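# Swap a shelf cell for the tray's new cell

## Task

Standing in front of the shelf, replace the front-row cell that is third counting from the left with the new cell waiting on the tray: set the old cell upright on the tray, set the new cell upright in the old one's spot facing the same direction, slide the old cell's air hose fully over either of the new cell's two tubes, and seat the new cell's plug completely. The lids must stay on, the other cells must remain untouched, no cell may lean over far or be dropped, and no wire may come out of its plug or socket.

## Robot and tools

Robot: two seven-joint arms, left_arm and right_arm, each ending in a two-pad parallel gripper. Calibrated bases in the scene frame: left_arm at (-0.033, +0.374, +0.050) m, quat_wxyz (+1.000, 0, 0, +0.008); right_arm at (+0.056, -0.377, +0.050) m, quat_wxyz (+1.000, 0, 0, 0).

Scene frame: origin at table-top height halfway between the nominal bases; +x points out over the table, +z up, and left_arm sits on the +y side. Arm names do not match left or right in images. Every position, velocity and offset in calls and results uses this frame's axes. A gripper's fingers point along its own +z and open along its own y. end_effector_position is the spot between the pads when shut; closed fingertips extend about 19 mm past it, fully open ones about 6 mm.

The 16-number row (used by execute_actions and move): one flat list covering both arms, each number in [-1, 1]. Order: left_arm dx, dy, dz, rx, ry, rz, left_gripper position, left_gripper speed, then the same eight for right_arm and right_gripper. All 16 are needed even when one arm stays still. dx..rz are offsets, not poses: they are measured from that arm's Hand target as it stood when the action or call began, along scene axes, with 1.0 meaning 0.6 m or 180 degrees. rx, ry, rz form a single rotation vector, turning about the Hand target's position. Sending the same offset twice moves twice as far. Six zeros re-request the current Hand target. If dx, dy, dz together exceed length 1.0, they are scaled down along their direction.

Gripper numbers are absolute, not offsets. position: +1 fully open (85 mm), 0 about 45 mm, -1 shut; the mapping is uneven, so check position_measured_pct (about 50 minus 50 times the position number). speed: roughly 20 mm/s at -1, 85 at 0, 150 at +1. Grip force follows speed and how far past the object you command: about 100 N per pad at speed -1, 120 to 135 at 0, up to about 245 at +1 when starting at least 1 cm wide and aiming at least 1 cm narrower. Always resend the last position and speed for a gripper you want unchanged, since 0 is itself a command. To grip, aim narrower than the object; to release, aim a few mm wider.

execute_actions(actions, cameras): actions is a list of actions; each action is up to 15 rows, one per 1/30 s step, and a short action repeats its last row. Every row in an action counts from the pose at that action's start. Images return only for an empty actions list or when cameras names them (["all"], names, or []).

move(target, speed, blend, blocking, cameras): straight-line path per gripper toward target, either one 16-number row or a list of up to 15 rows, all offsets counted from the same starting Hand targets. speed in m/s, 0.002 to 0.5 (default 0.25), one value or one per target; turning is capped at twice that in rad/s and at 0.873 rad/s. blend in metres rounds corners between listed targets (0 means stop at each). Paths run at least 0.5 s and are cut off after 10 s. blocking=false returns after about 0.5 s while motion continues. Moves do not avoid obstacles or the other arm. The result adds a move: line (done, off_target, moving, held, fault, plus limits such as paced or held).

wait(seconds 0 to 10): lets time pass holding commands. stop: brakes a running move. zoom_image(camera, region [x0, y0, x1, y1], at most 504 by 504 pixels) enlarges part of the newest image from cam_high, cam_low, cam_shelf, cam_tray (504x504), cam_left_wrist or cam_right_wrist (896x504). clear_fault(arm) releases a reported torque fault. finished_scene(scene=1) ends the scene for good.

Reading results: end_effector_position (m) and end_effector_quat_wxyz; Hand target, the last commanded pose after clipping and the base for next offsets; the gripper may rest short of it, so send the gap as an offset. object_status: 0 moving, 1 blocked opening, 2 stopped on an object before the requested position (firm hold), 3 at requested position or pads met (empty or soft hold). Readings under 98 with a stop mean something is held. motor_current_ma near 1000 on a held object, near 0 in air. Joint torques, Flange force (gripper axes, includes held weight, noisy), Wrist depth as a 7x7 grid of distances in mm (164 to 4000, "-" unknown), and step readings for action calls.

Motion notes: orientation commands are clipped to 32 degrees from the measured one each step; large turns can swing the elbow. Arms are very stiff: a target just a few mm beyond a firm contact pushes hard, so to stop pressing, command back past the gripper. Joints are speed-limited, so big moves may lag.

Avoid: dropping cells or letting them fall or tip far; releasing a moving part; fast impacts or hard shoves into the shelf, table or heavy things; heavy twists or pulls on a gripper; squeezing hard on a part still resting on something; yanking wires out; letting anything leave the table. Keep the arms apart: the clearance check may not catch every contact, and a gripper closing on the other arm's fingers counts as a collision. A joint torque over 104.5 N m (first four joints) or 51.3 N m (last three), or drifting over 5 degrees from plan, triggers a torque fault that halts that arm until clear_fault. Long holding, stretched poses or pushing at unreachable targets heat motors; a MOTOR HOT line warns, and at 75 °C the arm sags and stops for 30 to 60 s. Loose objects may occasionally be nudged by outside forces.

Each tool is called after "Request:" as a command line: name --argument value for each argument, lists and objects as JSON in quotes; but a table of rows of numbers goes row by row, as --pt "numbers of a row", without its own name.

## Session

Request:
execute_actions --actions '[]'

Scene clock: 0.00 s.
left_arm: end_effector_position=(+0.1666, +0.0404, +0.3152) position_measured_pct=0.0 object_status=3 motor_current_ma=0 end_effector_quat_wxyz=(-0.188, -0.560, +0.704, -0.395) | right_arm: end_effector_position=(+0.2743, -1.0058, +0.1211) position_measured_pct=0.0 object_status=3 motor_current_ma=0 end_effector_quat_wxyz=(+0.176, +0.869, -0.110, +0.450)
Joint positions: left_arm=[0.597 -0.052 -0.133 2.529 1.577 0.657 2.017] | right_arm=[1.732 1.015 -0.298 1.639 -1.591 0.627 1.235]
Joint velocities: within noise
Joint torques (N m): no reading
Flange force (N): no reading
Wrist depth (mm): cam_left_wrist=[2502 2456 1094 994 503 750 738 / 1098 1064 950 874 576 541 670 / 999 923 840 784 711 574 617 / 900 811 777 718 658 596 568 / 696 781 718 658 607 566 525 / 698 699 648 602 560 521 486 / 647 636 591 553 518 487 454] | cam_right_wrist=[581 625 2987 3070 2394 1922 1510 / 499 536 566 2798 2385 1905 1582 / 438 461 494 2411 2343 1922 1598 / 383 405 429 459 2153 1916 1609 / 348 363 379 394 1939 1894 1594 / 319 330 344 360 1754 1807 1594 / 289 303 315 328 345 1666 1621]
Hand target: left_arm +0.1666, +0.0404, +0.3152; -0.188, -0.560, +0.704, -0.395 | right_arm +0.2743, -1.0058, +0.1211; +0.176, +0.869, -0.110, +0.450
Tool commands: left_gripper/position=+1.0 left_gripper/speed=+1.0 right_gripper/position=+1.0 right_gripper/speed=+1.0

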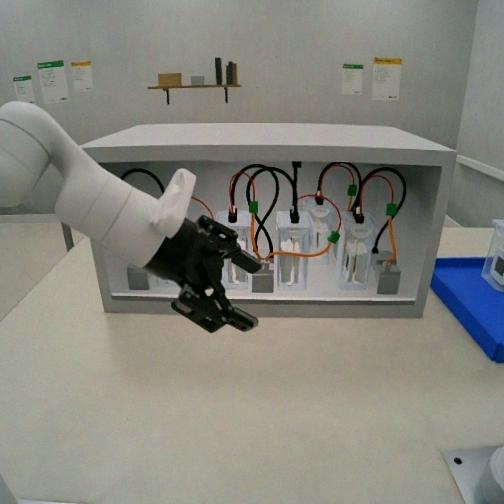

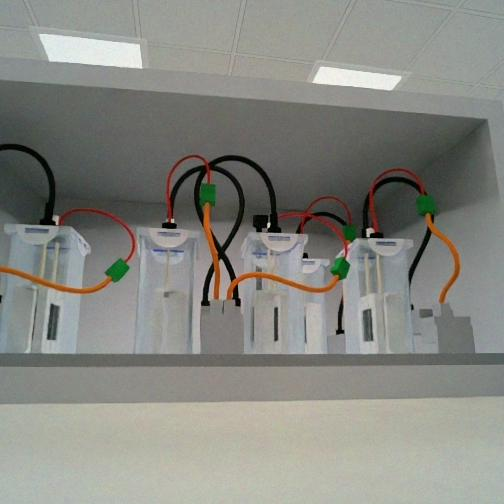

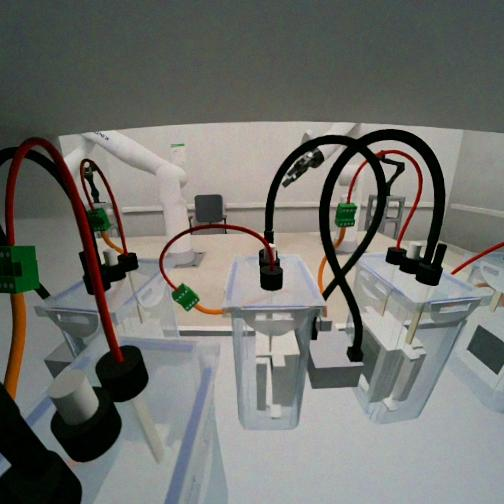

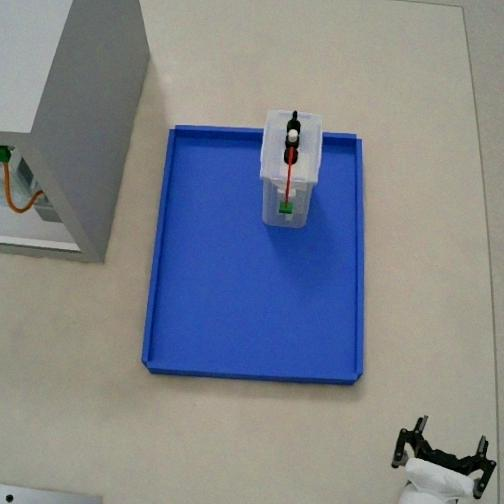

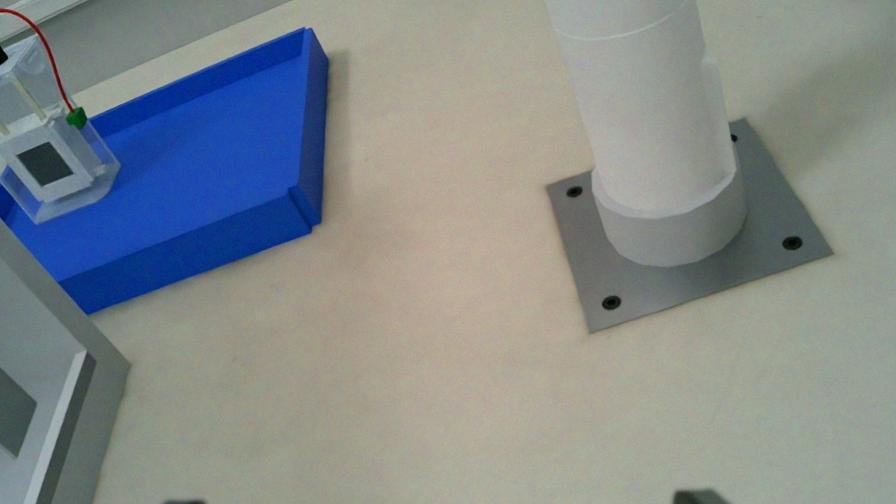

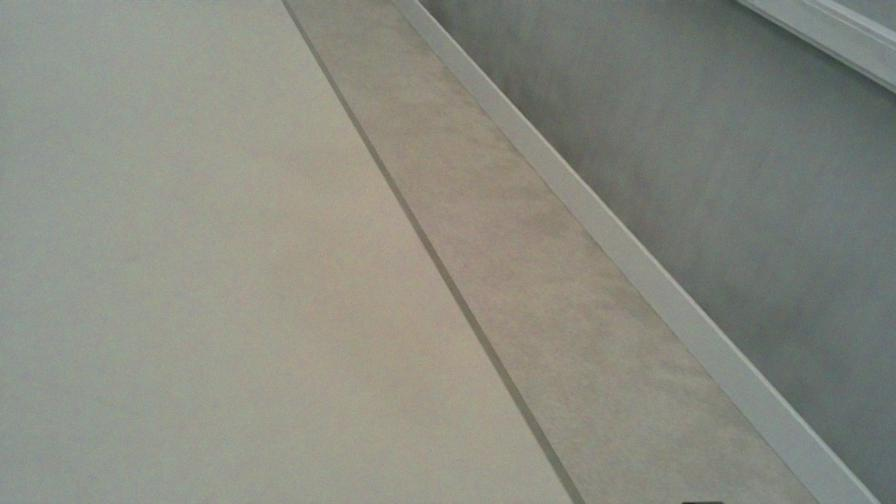

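Request:
zoom_image --camera "cam_high" --region '[200, 140, 440, 320]'

Request:
zoom_image --camera "cam_low" --region '[130, 140, 370, 380]'

Request:
zoom_image --camera "cam_shelf" --region '[140, 120, 380, 360]'

Request:
zoom_image --camera "cam_tray" --region '[220, 90, 360, 250]'

Request:
zoom_image --camera "cam_shelf" --region '[0, 120, 504, 504]'

Request:
zoom_image --camera "cam_low" --region '[0, 120, 504, 380]'

Scaled by 2.100 from the camera's 504x504 image, which has a finer 720x720 frame.

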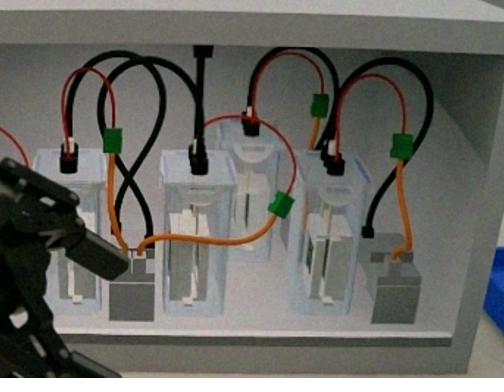

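Scaled by 2.100 from the camera's 504x504 image, which has a finer 720x720 frame.

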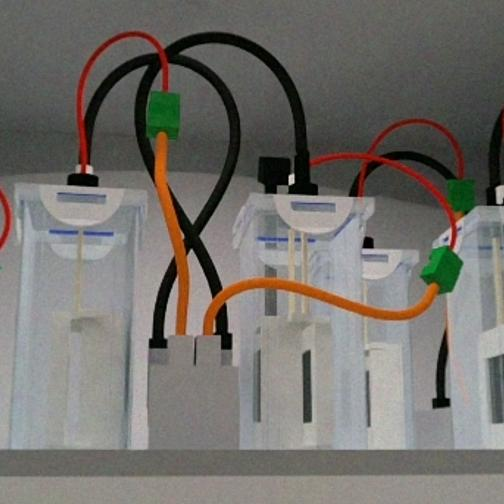

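Scaled by 2.100 from the camera's 504x504 image, which has a finer 720x720 frame.

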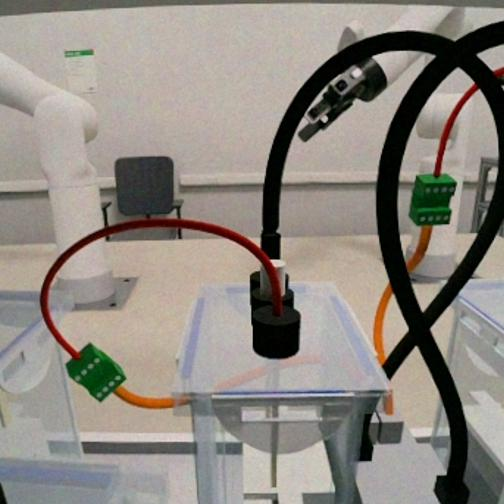

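Scaled by 3.150 from the camera's 504x504 image, which has a finer 720x720 frame.

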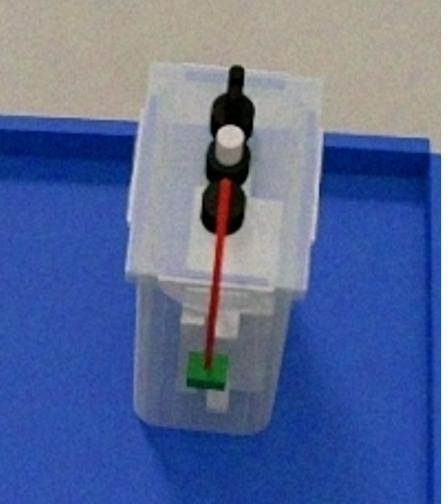

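Scaled by 1.000.

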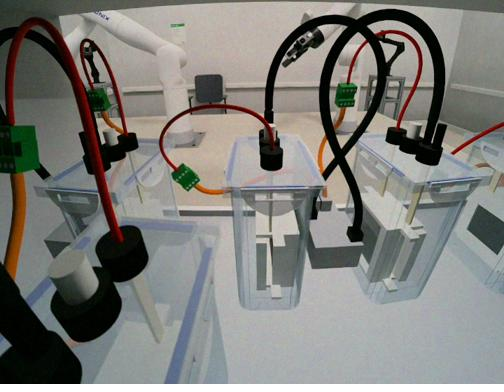

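Scaled by 1.000.

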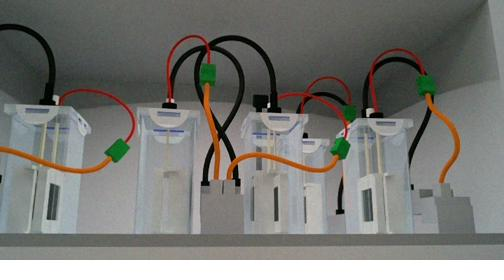

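Request:
move --target '[-0.11,-0.067,0.14,-0.261,-0.0835,0.451,1,1,0,0,0,0,0,0,1,1]' --speed 0.15 --cameras '["cam_left_wrist","cam_high"]'

Scene clock: 9.40 s.
left_arm: end_effector_position=(+0.1006, +0.0002, +0.3992) position_measured_pct=0.0 object_status=3 motor_current_ma=0 end_effector_quat_wxyz=(+0.001, +0.707, -0.001, +0.707) | right_arm: end_effector_position=(+0.2743, -1.0058, +0.1211) position_measured_pct=0.0 object_status=3 motor_current_ma=0 end_effector_quat_wxyz=(+0.176, +0.869, -0.110, +0.450)
Joint positions: left_arm=[-0.377 -1.733 1.122 1.988 3.539 -0.892 2.514] | right_arm=[1.732 1.015 -0.298 1.639 -1.591 0.627 1.235]
Joint torques (N m): left_arm=[0.06 12.59 -8.94 0.28 -2.32 1.79 -0.05] | right_arm=[-0.71 -22.95 -7.1 -5.93 -1.09 2.14 -0.01]
Flange force (N): left_arm=[3.1 5.2 -0.8] | right_arm=[-3.0 3.7 -1.6]
Wrist depth (mm): cam_left_wrist=[- 3970 3923 - 3900 3947 - / 3833 - 3877 3970 3947 3900 3900 / 3789 3947 3877 3855 3900 3923 3923 / - 3855 3855 - 3970 3923 - / 749 1080 616 620 964 1063 755 / 823 1078 1073 1080 1073 1071 755 / 826 1080 1076 1069 844 1017 753] | cam_right_wrist=[580 627 2973 3128 2385 1894 1535 / 500 534 567 2763 2360 1884 1590 / 439 460 493 2402 2310 1927 1594 / 383 405 431 460 2167 1939 1598 / 347 363 381 394 1933 1939 1594 / 319 331 344 360 1745 1822 1613 / 289 303 315 329 345 1649 1609]
Hand target: left_arm +0.1006, +0.0002, +0.3992; +0.001, +0.707, -0.001, +0.707 | right_arm +0.2743, -1.0058, +0.1211; +0.176, +0.869, -0.110, +0.450
Off the commanded pose: left_arm 0.000 m, 0 deg | right_arm 0.000 m, 0 deg.
move: done
Images, in order (width x height): cam_high 504x504, cam_left_wrist 896x504.

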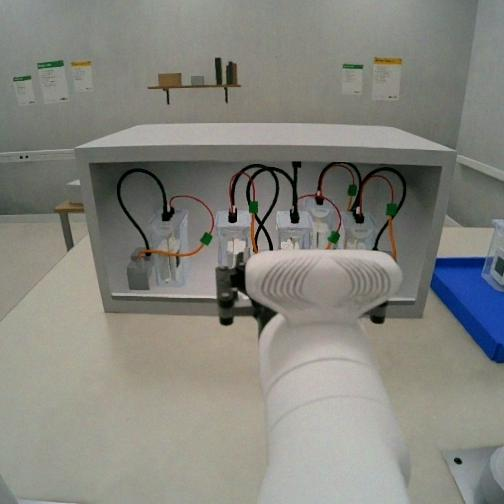

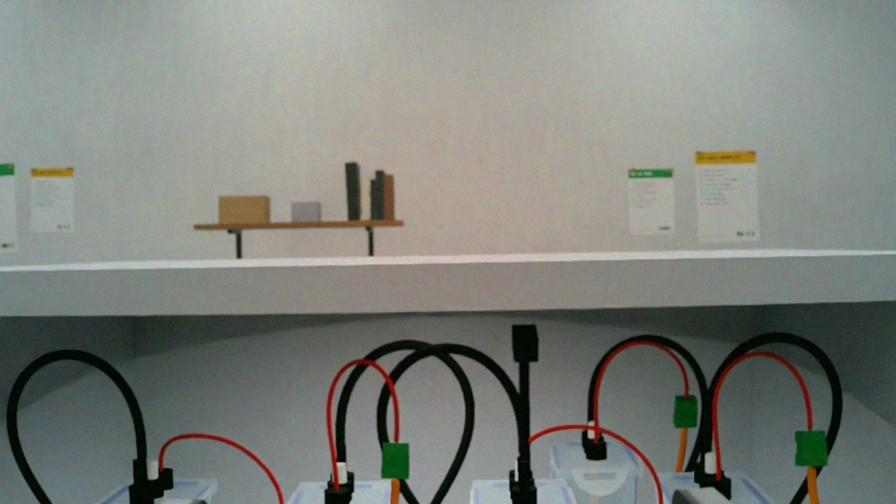

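Request:
move --target '[0.1,-0.05,-0.25,0,0,0,1,1,0,0,0,0,0,0,1,1]' --speed 0.2 --cameras '["cam_left_wrist"]'

Scene clock: 10.97 s.
left_arm: end_effector_position=(+0.1606, -0.0298, +0.2493) position_measured_pct=0.0 object_status=3 motor_current_ma=0 end_effector_quat_wxyz=(+0.001, +0.707, -0.001, +0.707) | right_arm: end_effector_position=(+0.2743, -1.0058, +0.1211) position_measured_pct=0.0 object_status=3 motor_current_ma=0 end_effector_quat_wxyz=(+0.176, +0.869, -0.110, +0.450)
Joint positions: left_arm=[-0.472 -1.989 1.386 1.955 3.773 -0.836 2.714] | right_arm=[1.732 1.015 -0.298 1.639 -1.591 0.627 1.235]
Joint torques (N m): left_arm=[0.03 11.7 -9.16 4.49 -2.45 1.27 -0.05] | right_arm=[-0.74 -22.98 -7.11 -5.94 -1.1 2.13 -0.02]
Flange force (N): left_arm=[1.2 5.1 -0.6] | right_arm=[-3.2 3.7 -1.6]
Wrist depth (mm): cam_left_wrist=[3789 3767 3684 3900 3970 3900 547 / 626 570 651 668 680 698 632 / 894 1014 1014 976 1005 1012 694 / 886 1015 1018 1009 1003 999 686 / 794 1018 664 1015 1000 725 690 / 836 1014 703 1006 867 858 693 / 664 940 645 648 856 666 647] | cam_right_wrist=[583 628 3014 3157 2385 1905 1517 / 501 536 563 2729 2411 1894 1594 / 438 459 493 2420 2302 1933 1586 / 384 403 430 462 2181 1927 1590 / 346 363 380 393 1956 1894 1609 / 319 329 344 361 1773 1773 1590 / 289 302 315 328 346 1658 1590]
Hand target: left_arm +0.1606, -0.0298, +0.2492; +0.001, +0.707, -0.001, +0.707 | right_arm +0.2743, -1.0058, +0.1211; +0.176, +0.869, -0.110, +0.450
Off the commanded pose: left_arm 0.000 m, 0 deg | right_arm 0.000 m, 0 deg.
move: done
Images, in order (width x height): cam_left_wrist 896x504.

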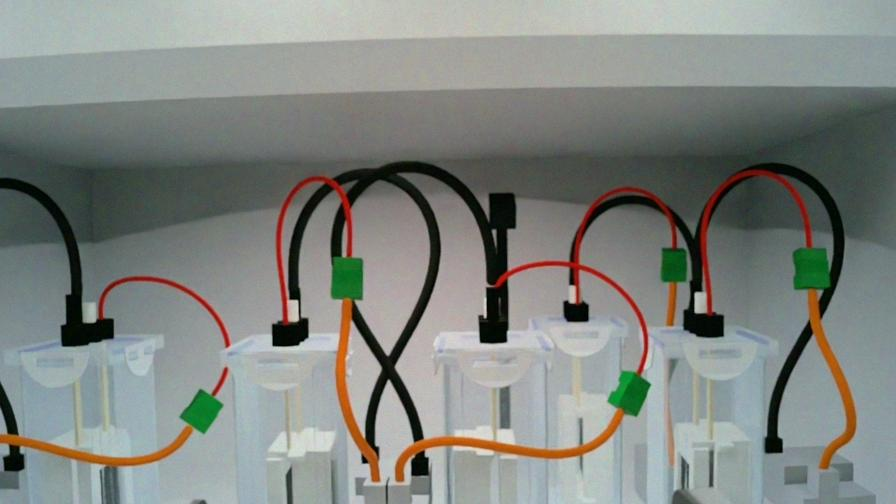

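Request:
zoom_image --camera "cam_left_wrist" --region '[400, 180, 680, 504]'

Request:
zoom_image --camera "cam_left_wrist" --region '[220, 150, 470, 400]'

Scaled by 1.556 from the camera's 896x504 image, which has a finer 1280x720 frame.

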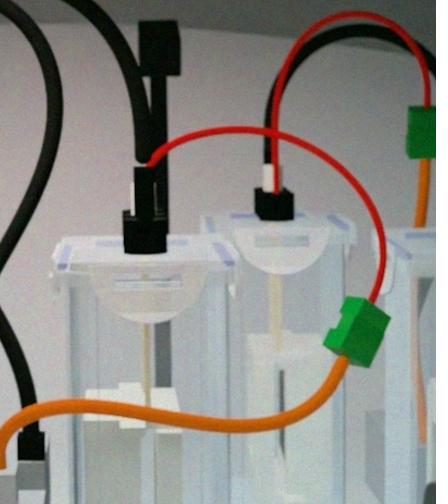

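Scaled by 2.016 from the camera's 896x504 image, which has a finer 1280x720 frame.

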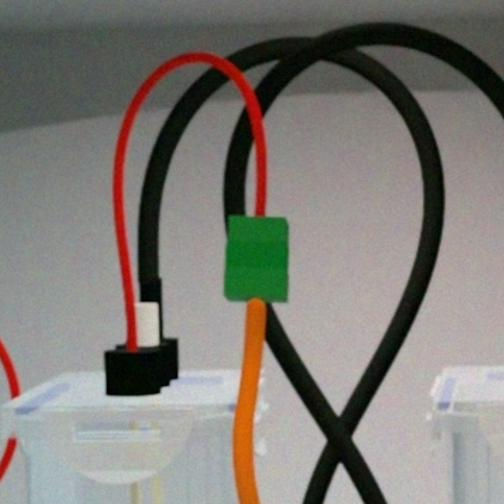

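Request:
move --target '[0,0,0,0,0,0,1,1,0.1267,0.643,0.298,0.0303,-0.193,0.132,1,1]' --speed 0.2 --cameras '["cam_right_wrist","cam_high"]'

Scene clock: 14.97 s.
left_arm: end_effector_position=(+0.1606, -0.0297, +0.2492) position_measured_pct=0.0 object_status=3 motor_current_ma=0 end_effector_quat_wxyz=(+0.000, +0.707, -0.001, +0.707) | right_arm: end_effector_position=(+0.3503, -0.6200, +0.2999) position_measured_pct=0.0 object_status=3 motor_current_ma=0 end_effector_quat_wxyz=(+0.000, +0.707, +0.001, +0.707)
Joint positions: left_arm=[-0.472 -1.989 1.386 1.955 3.773 -0.836 2.714] | right_arm=[1.962 0.945 -0.567 2.506 -1.642 1.125 1.807]
Joint torques (N m): left_arm=[0.09 11.69 -9.14 4.5 -2.43 1.26 -0.07] | right_arm=[-0.74 -13.1 -7.45 1.64 0.29 2.88 -0.01]
Flange force (N): left_arm=[1.3 5.2 -0.5] | right_arm=[-7.5 -1.1 -8.0]
Wrist depth (mm): cam_left_wrist=[3900 3833 3767 3900 3855 3900 543 / 627 571 656 668 681 699 630 / 890 1012 1009 969 1006 999 700 / 891 1020 1017 1011 1014 1000 686 / 800 1014 664 1003 1002 727 688 / 845 1020 701 1009 859 854 690 / 669 950 647 641 861 662 649] | cam_right_wrist=[3643 3508 3435 3508 3546 3643 3508 / 446 3527 3508 3603 3527 3471 3527 / 444 638 3546 3643 3400 3565 3565 / 443 633 3603 3684 3565 3565 3527 / 443 629 3471 3471 3453 3603 3418 / 444 634 3014 3508 3603 3546 3508 / 441 630 2474 3527 3508 493 3546]
Hand target: left_arm +0.1606, -0.0297, +0.2492; +0.000, +0.707, -0.001, +0.707 | right_arm +0.3503, -0.6200, +0.2999; +0.000, +0.707, +0.001, +0.707
Off the commanded pose: left_arm 0.000 m, 0 deg | right_arm 0.000 m, 0 deg.
move: done
Images, in order (width x height): cam_high 504x504, cam_right_wrist 896x504.

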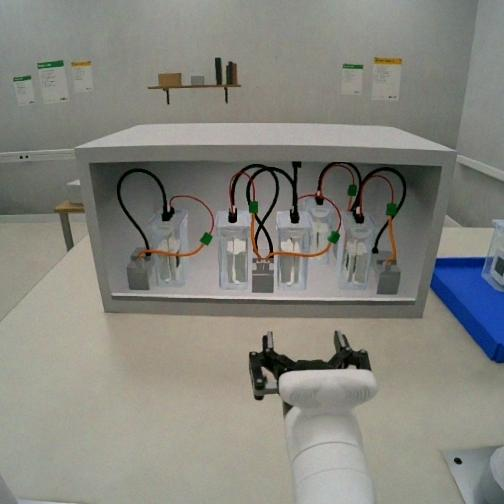

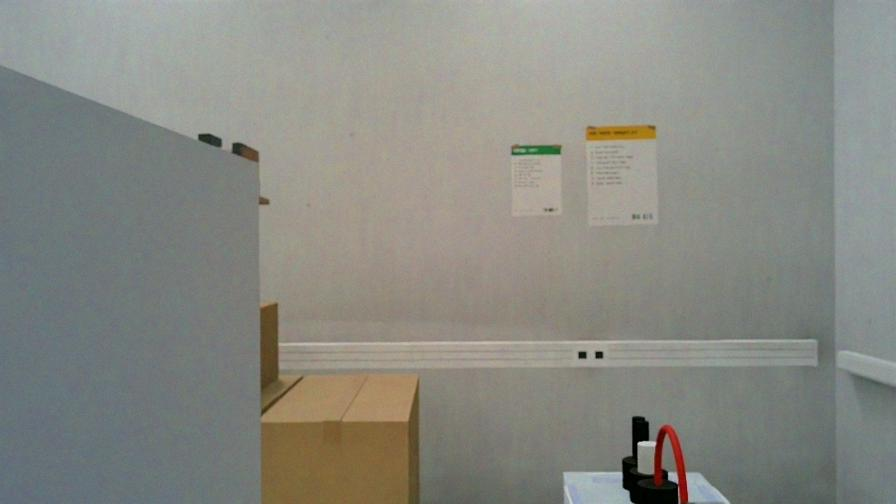

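Request:
move --target '[0,0,0,0,0,0,1,1,0,0,0.1,0,0.194,0,1,1]' --speed 0.2 --cameras '["cam_right_wrist"]'

Request:
zoom_image --camera "cam_right_wrist" --region '[440, 200, 740, 500]'

Scene clock: 17.27 s.
left_arm: end_effector_position=(+0.1606, -0.0297, +0.2492) position_measured_pct=0.0 object_status=3 motor_current_ma=0 end_effector_quat_wxyz=(+0.000, +0.707, -0.001, +0.707) | right_arm: end_effector_position=(+0.3503, -0.6200, +0.3599) position_measured_pct=0.0 object_status=3 motor_current_ma=0 end_effector_quat_wxyz=(+0.000, +0.887, +0.001, +0.463)
Joint positions: left_arm=[-0.472 -1.989 1.386 1.955 3.773 -0.836 2.714] | right_arm=[1.904 0.069 -0.618 2.271 -1.218 0.952 0.559]
Joint torques (N m): left_arm=[0.12 11.7 -9.15 4.49 -2.45 1.25 -0.09] | right_arm=[-0.69 -7.03 -3.68 -7.86 -1.92 1.29 0.01]
Flange force (N): left_arm=[1.2 5.3 -0.4] | right_arm=[-5.8 1.6 -5.8]
Wrist depth (mm): cam_left_wrist=[3684 3877 3900 3855 3923 3994 547 / 629 572 655 666 681 695 636 / 886 1022 1011 969 1000 1009 704 / 890 1014 1020 1009 1008 1000 686 / 805 1026 662 1008 1003 730 694 / 839 1018 702 1015 860 858 686 / 664 949 642 644 849 656 651] | cam_right_wrist=[439 630 2502 3565 3527 3603 3490 / 441 636 2570 3084 3128 3157 3142 / 442 637 953 940 978 939 944 / 444 641 862 863 503 485 854 / 446 642 753 712 702 687 767 / 446 647 665 654 622 638 679 / 447 610 600 596 585 586 607]
Hand target: left_arm +0.1606, -0.0297, +0.2492; +0.000, +0.707, -0.001, +0.707 | right_arm +0.3503, -0.6200, +0.3599; +0.000, +0.887, +0.001, +0.463
Off the commanded pose: left_arm 0.000 m, 0 deg | right_arm 0.000 m, 0 deg.
move: done
Images, in order (width x height): cam_right_wrist 896x504.

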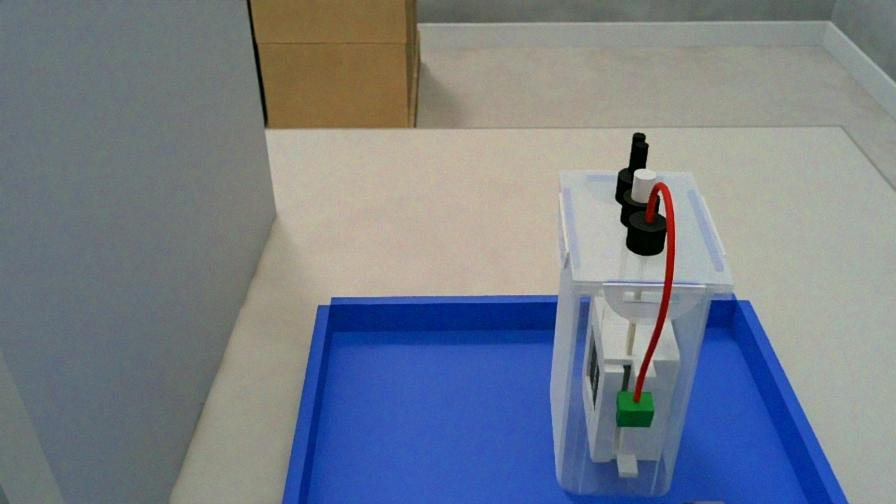

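Scaled by 1.680 from the camera's 896x504 image, which has a finer 1280x720 frame.

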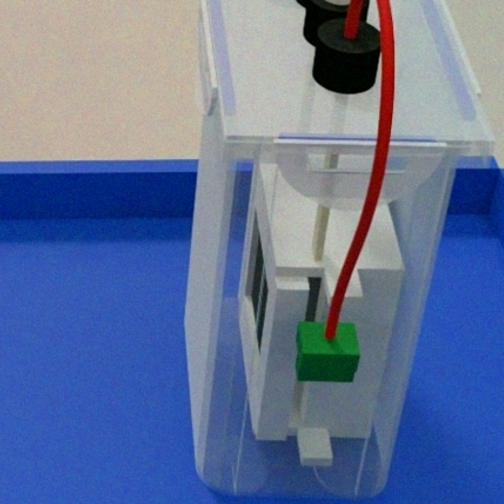

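Request:
zoom_image --camera "cam_right_wrist" --region '[540, 110, 740, 290]'

Request:
zoom_image --camera "cam_right_wrist" --region '[540, 290, 740, 500]'

Request:
execute_actions --actions '[]'

Request:
zoom_image --camera "cam_shelf" --region '[200, 210, 370, 450]'

Request:
zoom_image --camera "cam_shelf" --region '[330, 210, 500, 450]'

Scaled by 2.520 from the camera's 896x504 image, which has a finer 1280x720 frame.

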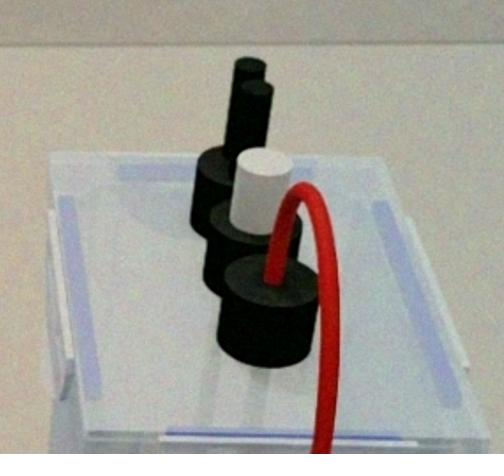

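Scaled by 2.400 from the camera's 896x504 image, which has a finer 1280x720 frame.

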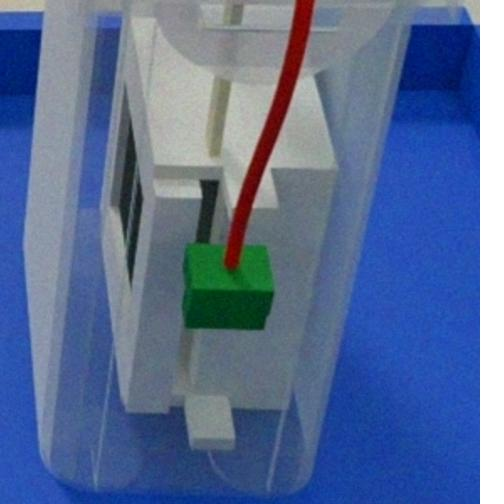

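Scene clock: 17.70 s.
left_arm: end_effector_position=(+0.1606, -0.0297, +0.2492) position_measured_pct=0.0 object_status=3 motor_current_ma=0 end_effector_quat_wxyz=(+0.000, +0.707, -0.001, +0.707) | right_arm: end_effector_position=(+0.3503, -0.6200, +0.3599) position_measured_pct=0.0 object_status=3 motor_current_ma=0 end_effector_quat_wxyz=(+0.000, +0.887, +0.001, +0.463)
Joint positions: left_arm=[-0.472 -1.989 1.386 1.955 3.773 -0.836 2.714] | right_arm=[1.904 0.069 -0.618 2.271 -1.218 0.952 0.559]
Joint velocities: within noise
Joint torques (N m): left_arm=[0.05 11.69 -9.14 4.46 -2.44 1.3 -0.04] | right_arm=[-0.74 -7.07 -3.67 -7.88 -1.92 1.3 0]
Flange force (N): left_arm=[1.3 5.1 -0.6] | right_arm=[-6.0 1.6 -5.7]
Wrist depth (mm): cam_left_wrist=[3767 3789 3877 3855 3947 3923 548 / 626 571 658 672 686 700 630 / 889 1020 1011 964 1008 1003 699 / 890 1014 1014 1003 1006 997 686 / 806 1011 663 1014 1005 719 689 / 842 1012 701 999 862 858 695 / 666 944 647 646 859 664 651] | cam_right_wrist=[439 631 2540 3546 3508 3643 3565 / 443 635 2580 3098 3172 3084 3098 / 441 638 947 943 967 944 943 / 445 641 858 862 504 486 860 / 446 644 753 718 698 693 768 / 448 646 670 653 628 636 681 / 449 606 598 600 585 585 607]
Hand target: left_arm +0.1606, -0.0297, +0.2492; +0.000, +0.707, -0.001, +0.707 | right_arm +0.3503, -0.6200, +0.3599; +0.000, +0.887, +0.001, +0.463
Tool commands: left_gripper/position=+1.0 left_gripper/speed=+1.0 right_gripper/position=+1.0 right_gripper/speed=+1.0
Off the commanded pose: left_arm 0.000 m, 0 deg | right_arm 0.000 m, 0 deg.

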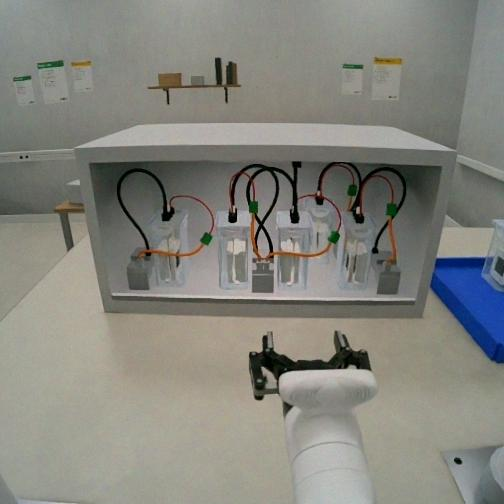

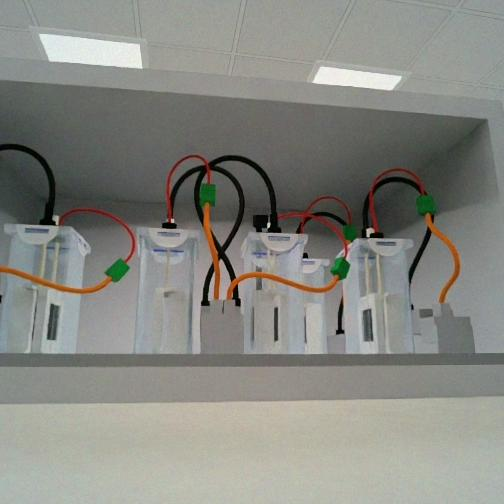

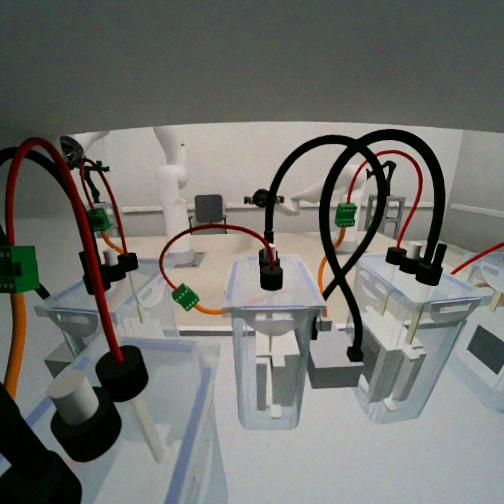

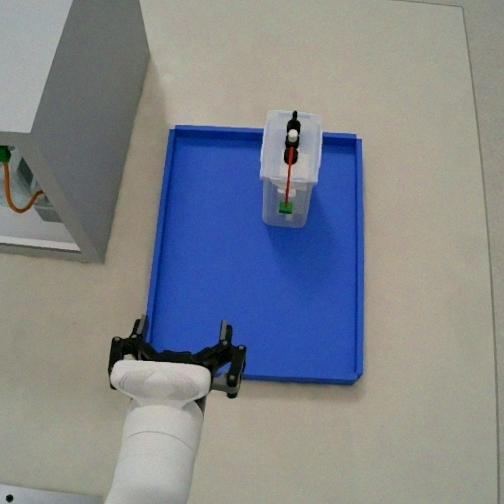

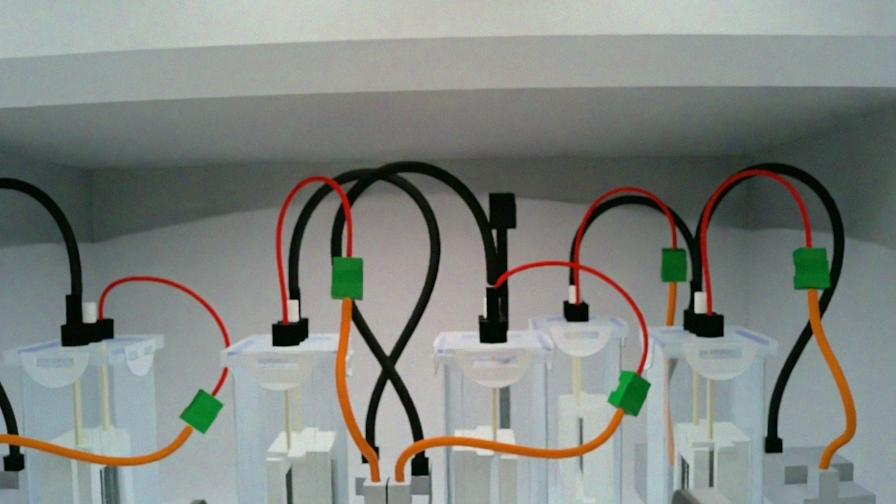

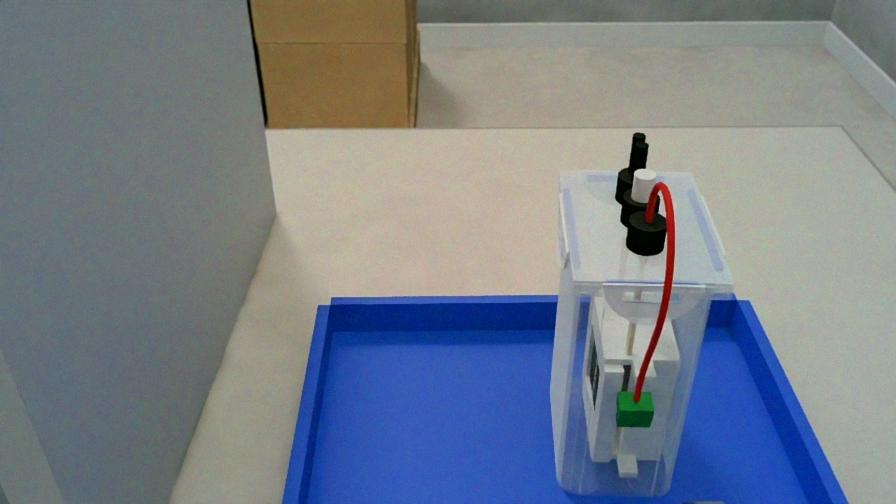

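Scaled by 2.100 from the camera's 504x504 image, which has a finer 720x720 frame.

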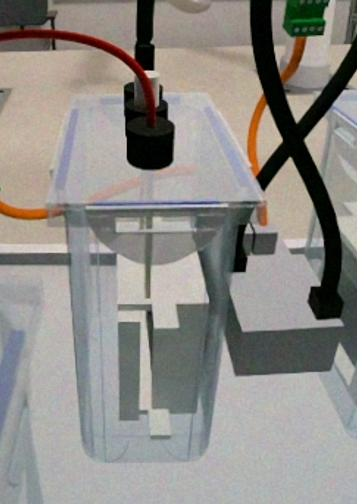

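Scaled by 2.100 from the camera's 504x504 image, which has a finer 720x720 frame.

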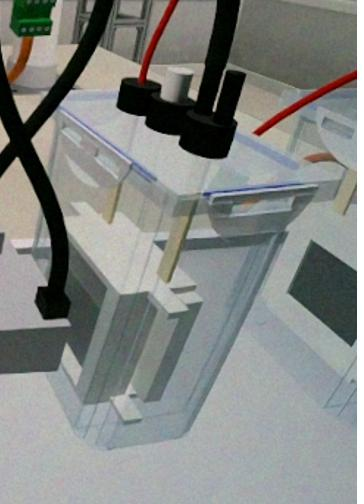

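Request:
move --target '[0.366,-0.167,-0.05,0,0,0,1,1,0,0,0,0,0,0,1,1]' --speed 0.2 --cameras '["cam_left_wrist","cam_high","cam_shelf"]'

Request:
zoom_image --camera "cam_left_wrist" --region '[300, 100, 650, 450]'

Scene clock: 23.43 s.
left_arm: end_effector_position=(+0.3802, -0.1300, +0.2192) position_measured_pct=0.0 object_status=3 motor_current_ma=0 end_effector_quat_wxyz=(+0.001, +0.707, -0.001, +0.707) | right_arm: end_effector_position=(+0.3503, -0.6200, +0.3599) position_measured_pct=0.0 object_status=3 motor_current_ma=0 end_effector_quat_wxyz=(+0.000, +0.887, +0.001, +0.463)
Joint positions: left_arm=[-1.075 -1.979 1.361 1.595 3.877 -0.571 2.763] | right_arm=[1.904 0.069 -0.618 2.271 -1.218 0.952 0.559]
Joint torques (N m): left_arm=[-0.07 16.28 -10.92 5.89 -1.94 1.12 -0.06] | right_arm=[-0.73 -7.04 -3.66 -7.88 -1.92 1.32 0]
Flange force (N): left_arm=[1.3 5.1 1.6] | right_arm=[-5.9 1.5 -5.6]
Wrist depth (mm): cam_left_wrist=[505 512 562 569 576 540 497 / 677 477 782 787 778 696 497 / 792 787 785 783 780 775 497 / 453 788 787 782 778 752 476 / 425 486 425 564 454 424 499 / 791 792 424 785 429 756 528 / 486 478 483 707 613 469 482] | cam_right_wrist=[440 633 2493 3546 3603 3684 3584 / 441 634 2580 3084 3157 3055 3157 / 442 638 942 938 964 946 940 / 446 639 860 863 502 487 858 / 447 644 751 713 703 689 767 / 446 647 670 656 622 639 679 / 450 611 597 596 584 583 608]
Hand target: left_arm +0.3802, -0.1300, +0.2192; +0.001, +0.707, -0.001, +0.707 | right_arm +0.3503, -0.6200, +0.3599; +0.000, +0.887, +0.001, +0.463
Off the commanded pose: left_arm 0.000 m, 0 deg | right_arm 0.000 m, 0 deg.
move: done
Images, in order (width x height): cam_high 504x504, cam_shelf 504x504, cam_left_wrist 896x504.

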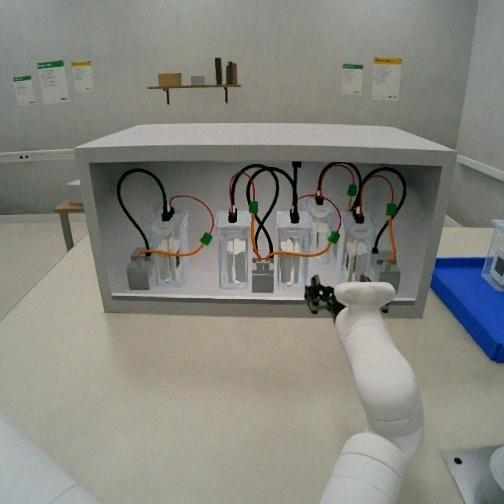

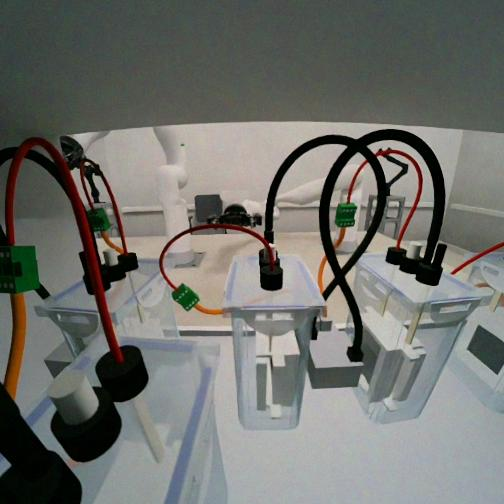

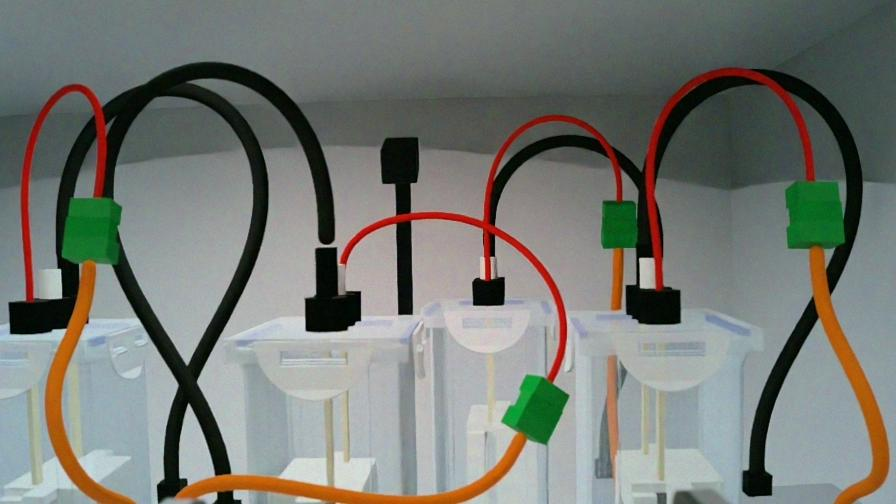

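Scaled by 1.440 from the camera's 896x504 image, which has a finer 1280x720 frame.

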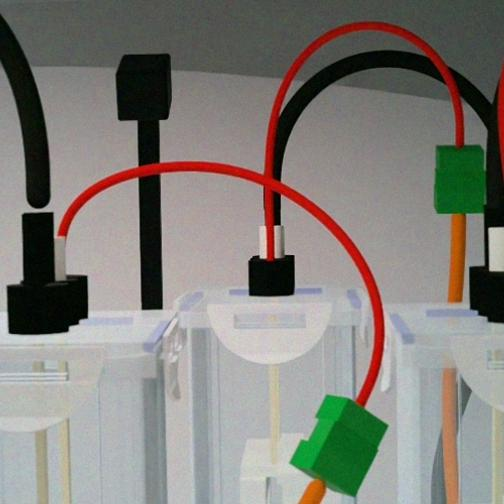

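Request:
move --target '[0,0,0,0,0,0,1,1,0.116,0.4,-0.1,0.029,-0.0799,0.2209,1,1]' --speed 0.2 --cameras '["cam_right_wrist","cam_high"]'

Request:
zoom_image --camera "cam_right_wrist" --region '[250, 100, 650, 500]'

Scene clock: 33.13 s.
left_arm: end_effector_position=(+0.3802, -0.1300, +0.2192) position_measured_pct=0.0 object_status=3 motor_current_ma=0 end_effector_quat_wxyz=(+0.001, +0.707, -0.001, +0.707) | right_arm: end_effector_position=(+0.4199, -0.3800, +0.2999) position_measured_pct=0.0 object_status=3 motor_current_ma=0 end_effector_quat_wxyz=(-0.196, +0.769, +0.281, +0.540)
Joint positions: left_arm=[-1.075 -1.98 1.361 1.595 3.876 -0.571 2.763] | right_arm=[1.488 0.57 -0.865 2.495 -1.536 0.784 1.312]
Joint torques (N m): left_arm=[0.08 15.88 -10.9 5.89 -1.94 1.11 -0.06] | right_arm=[-0.73 -9.65 -6.55 -2.92 -0.78 2.71 -0.02]
Flange force (N): left_arm=[2.1 5.3 2.1] | right_arm=[-9.2 2.0 -4.9]
Wrist depth (mm): cam_left_wrist=[503 512 561 568 579 541 499 / 679 477 783 786 775 696 497 / 791 787 786 782 780 775 497 / 454 784 783 784 778 750 477 / 423 487 426 562 457 424 503 / 787 787 425 781 429 760 530 / 485 477 453 709 616 468 482] | cam_right_wrist=[840 923 969 878 737 679 205 / 835 775 988 898 796 714 210 / 839 627 691 908 598 492 217 / 820 654 514 556 342 531 222 / 806 658 599 439 399 427 227 / 744 608 562 614 473 569 234 / 650 601 604 605 450 446 242]
Hand target: left_arm +0.3802, -0.1300, +0.2192; +0.001, +0.707, -0.001, +0.707 | right_arm +0.4199, -0.3800, +0.2999; -0.196, +0.769, +0.281, +0.540
Off the commanded pose: left_arm 0.000 m, 0 deg | right_arm 0.000 m, 0 deg.
move: done
Images, in order (width x height): cam_high 504x504, cam_right_wrist 896x504.

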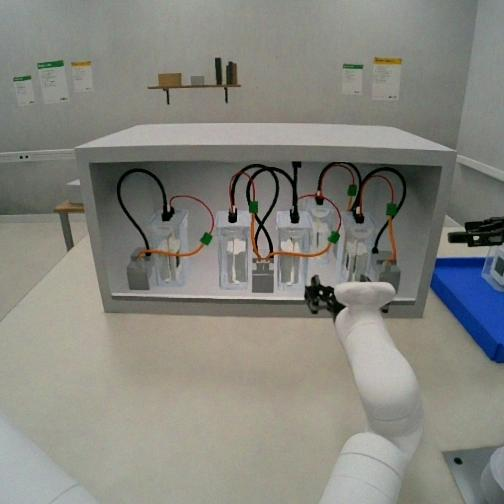

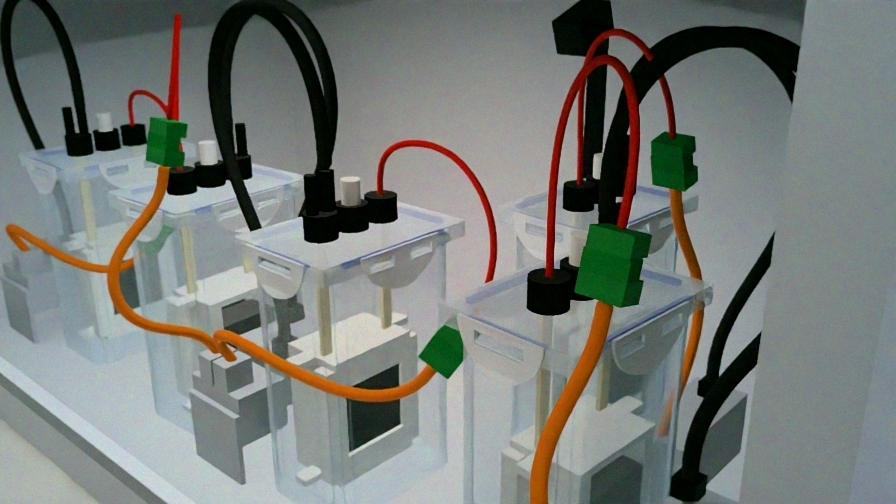

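Scaled by 1.260 from the camera's 896x504 image, which has a finer 1280x720 frame.

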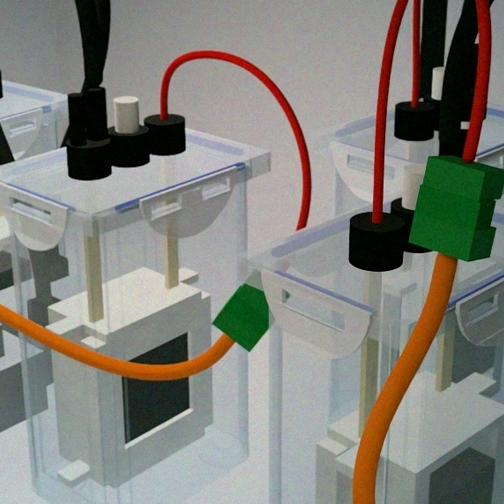

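Request:
move --target '[0.333,-0.07,-0.06,0.15,0,0,0.1,1,0,0,0,0,0,0,1,1]' --speed 0.12 --cameras '["cam_right_wrist","cam_left_wrist","cam_high"]'

Scene clock: 36.20 s.
left_arm: end_effector_position=(+0.5800, -0.1720, +0.1833) position_measured_pct=45.0 object_status=3 motor_current_ma=0 end_effector_quat_wxyz=(-0.164, +0.687, -0.166, +0.688) | right_arm: end_effector_position=(+0.4199, -0.3800, +0.2999) position_measured_pct=0.0 object_status=3 motor_current_ma=0 end_effector_quat_wxyz=(-0.196, +0.769, +0.281, +0.540)
Joint positions: left_arm=[-1.594 -1.949 1.285 1.063 3.693 -0.534 2.573] | right_arm=[1.488 0.57 -0.865 2.495 -1.536 0.784 1.312]
Joint torques (N m): left_arm=[0.07 21.87 -10.24 6.78 -1.92 0.32 -0.06] | right_arm=[-0.75 -9.64 -6.56 -2.91 -0.81 2.72 -0.04]
Flange force (N): left_arm=[4.9 6.5 4.7] | right_arm=[-9.2 2.1 -5.1]
Wrist depth (mm): cam_left_wrist=[416 504 576 573 574 518 348 / 496 578 575 577 223 192 350 / 581 580 426 576 195 192 390 / 582 580 581 198 194 - 458 / 583 583 354 437 581 575 476 / 232 248 586 225 579 245 221 / 190 278 585 224 499 221 222] | cam_right_wrist=[846 922 968 877 732 674 205 / 832 778 987 898 795 710 210 / 835 625 693 913 601 492 217 / 813 654 515 558 341 531 222 / 807 660 601 438 399 426 227 / 716 399 558 614 474 568 234 / 278 364 398 601 450 447 243]
Hand target: left_arm +0.5800, -0.1720, +0.1833; -0.165, +0.687, -0.166, +0.688 | right_arm +0.4199, -0.3800, +0.2999; -0.196, +0.769, +0.281, +0.540
Off the commanded pose: left_arm 0.000 m, 0 deg | right_arm 0.000 m, 0 deg.
move: done
Images, in order (width x height): cam_high 504x504, cam_left_wrist 896x504, cam_right_wrist 896x504.

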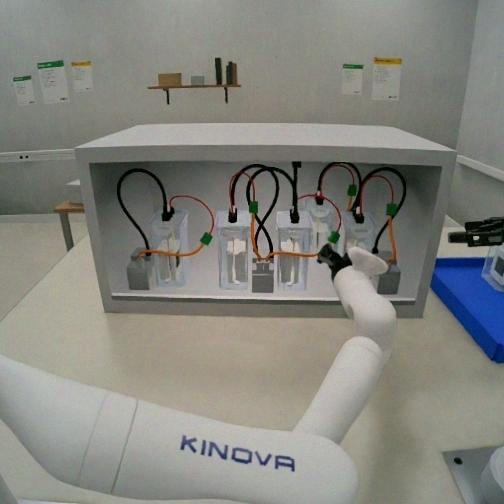

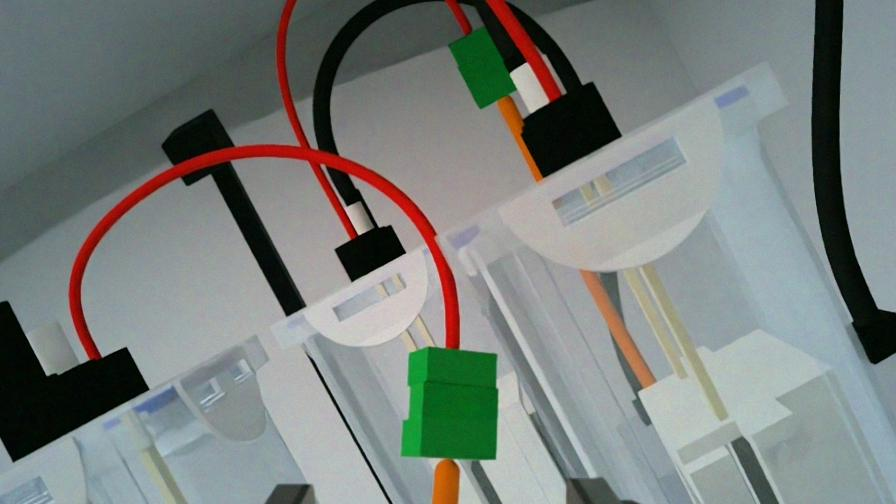

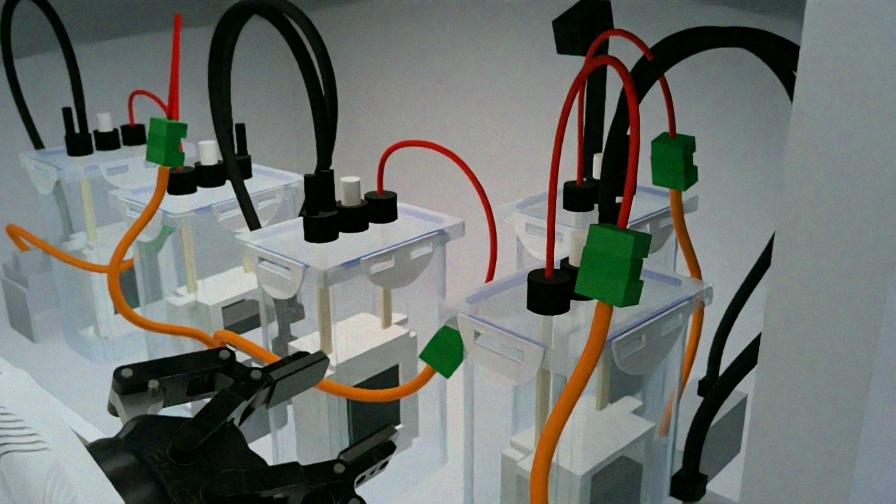

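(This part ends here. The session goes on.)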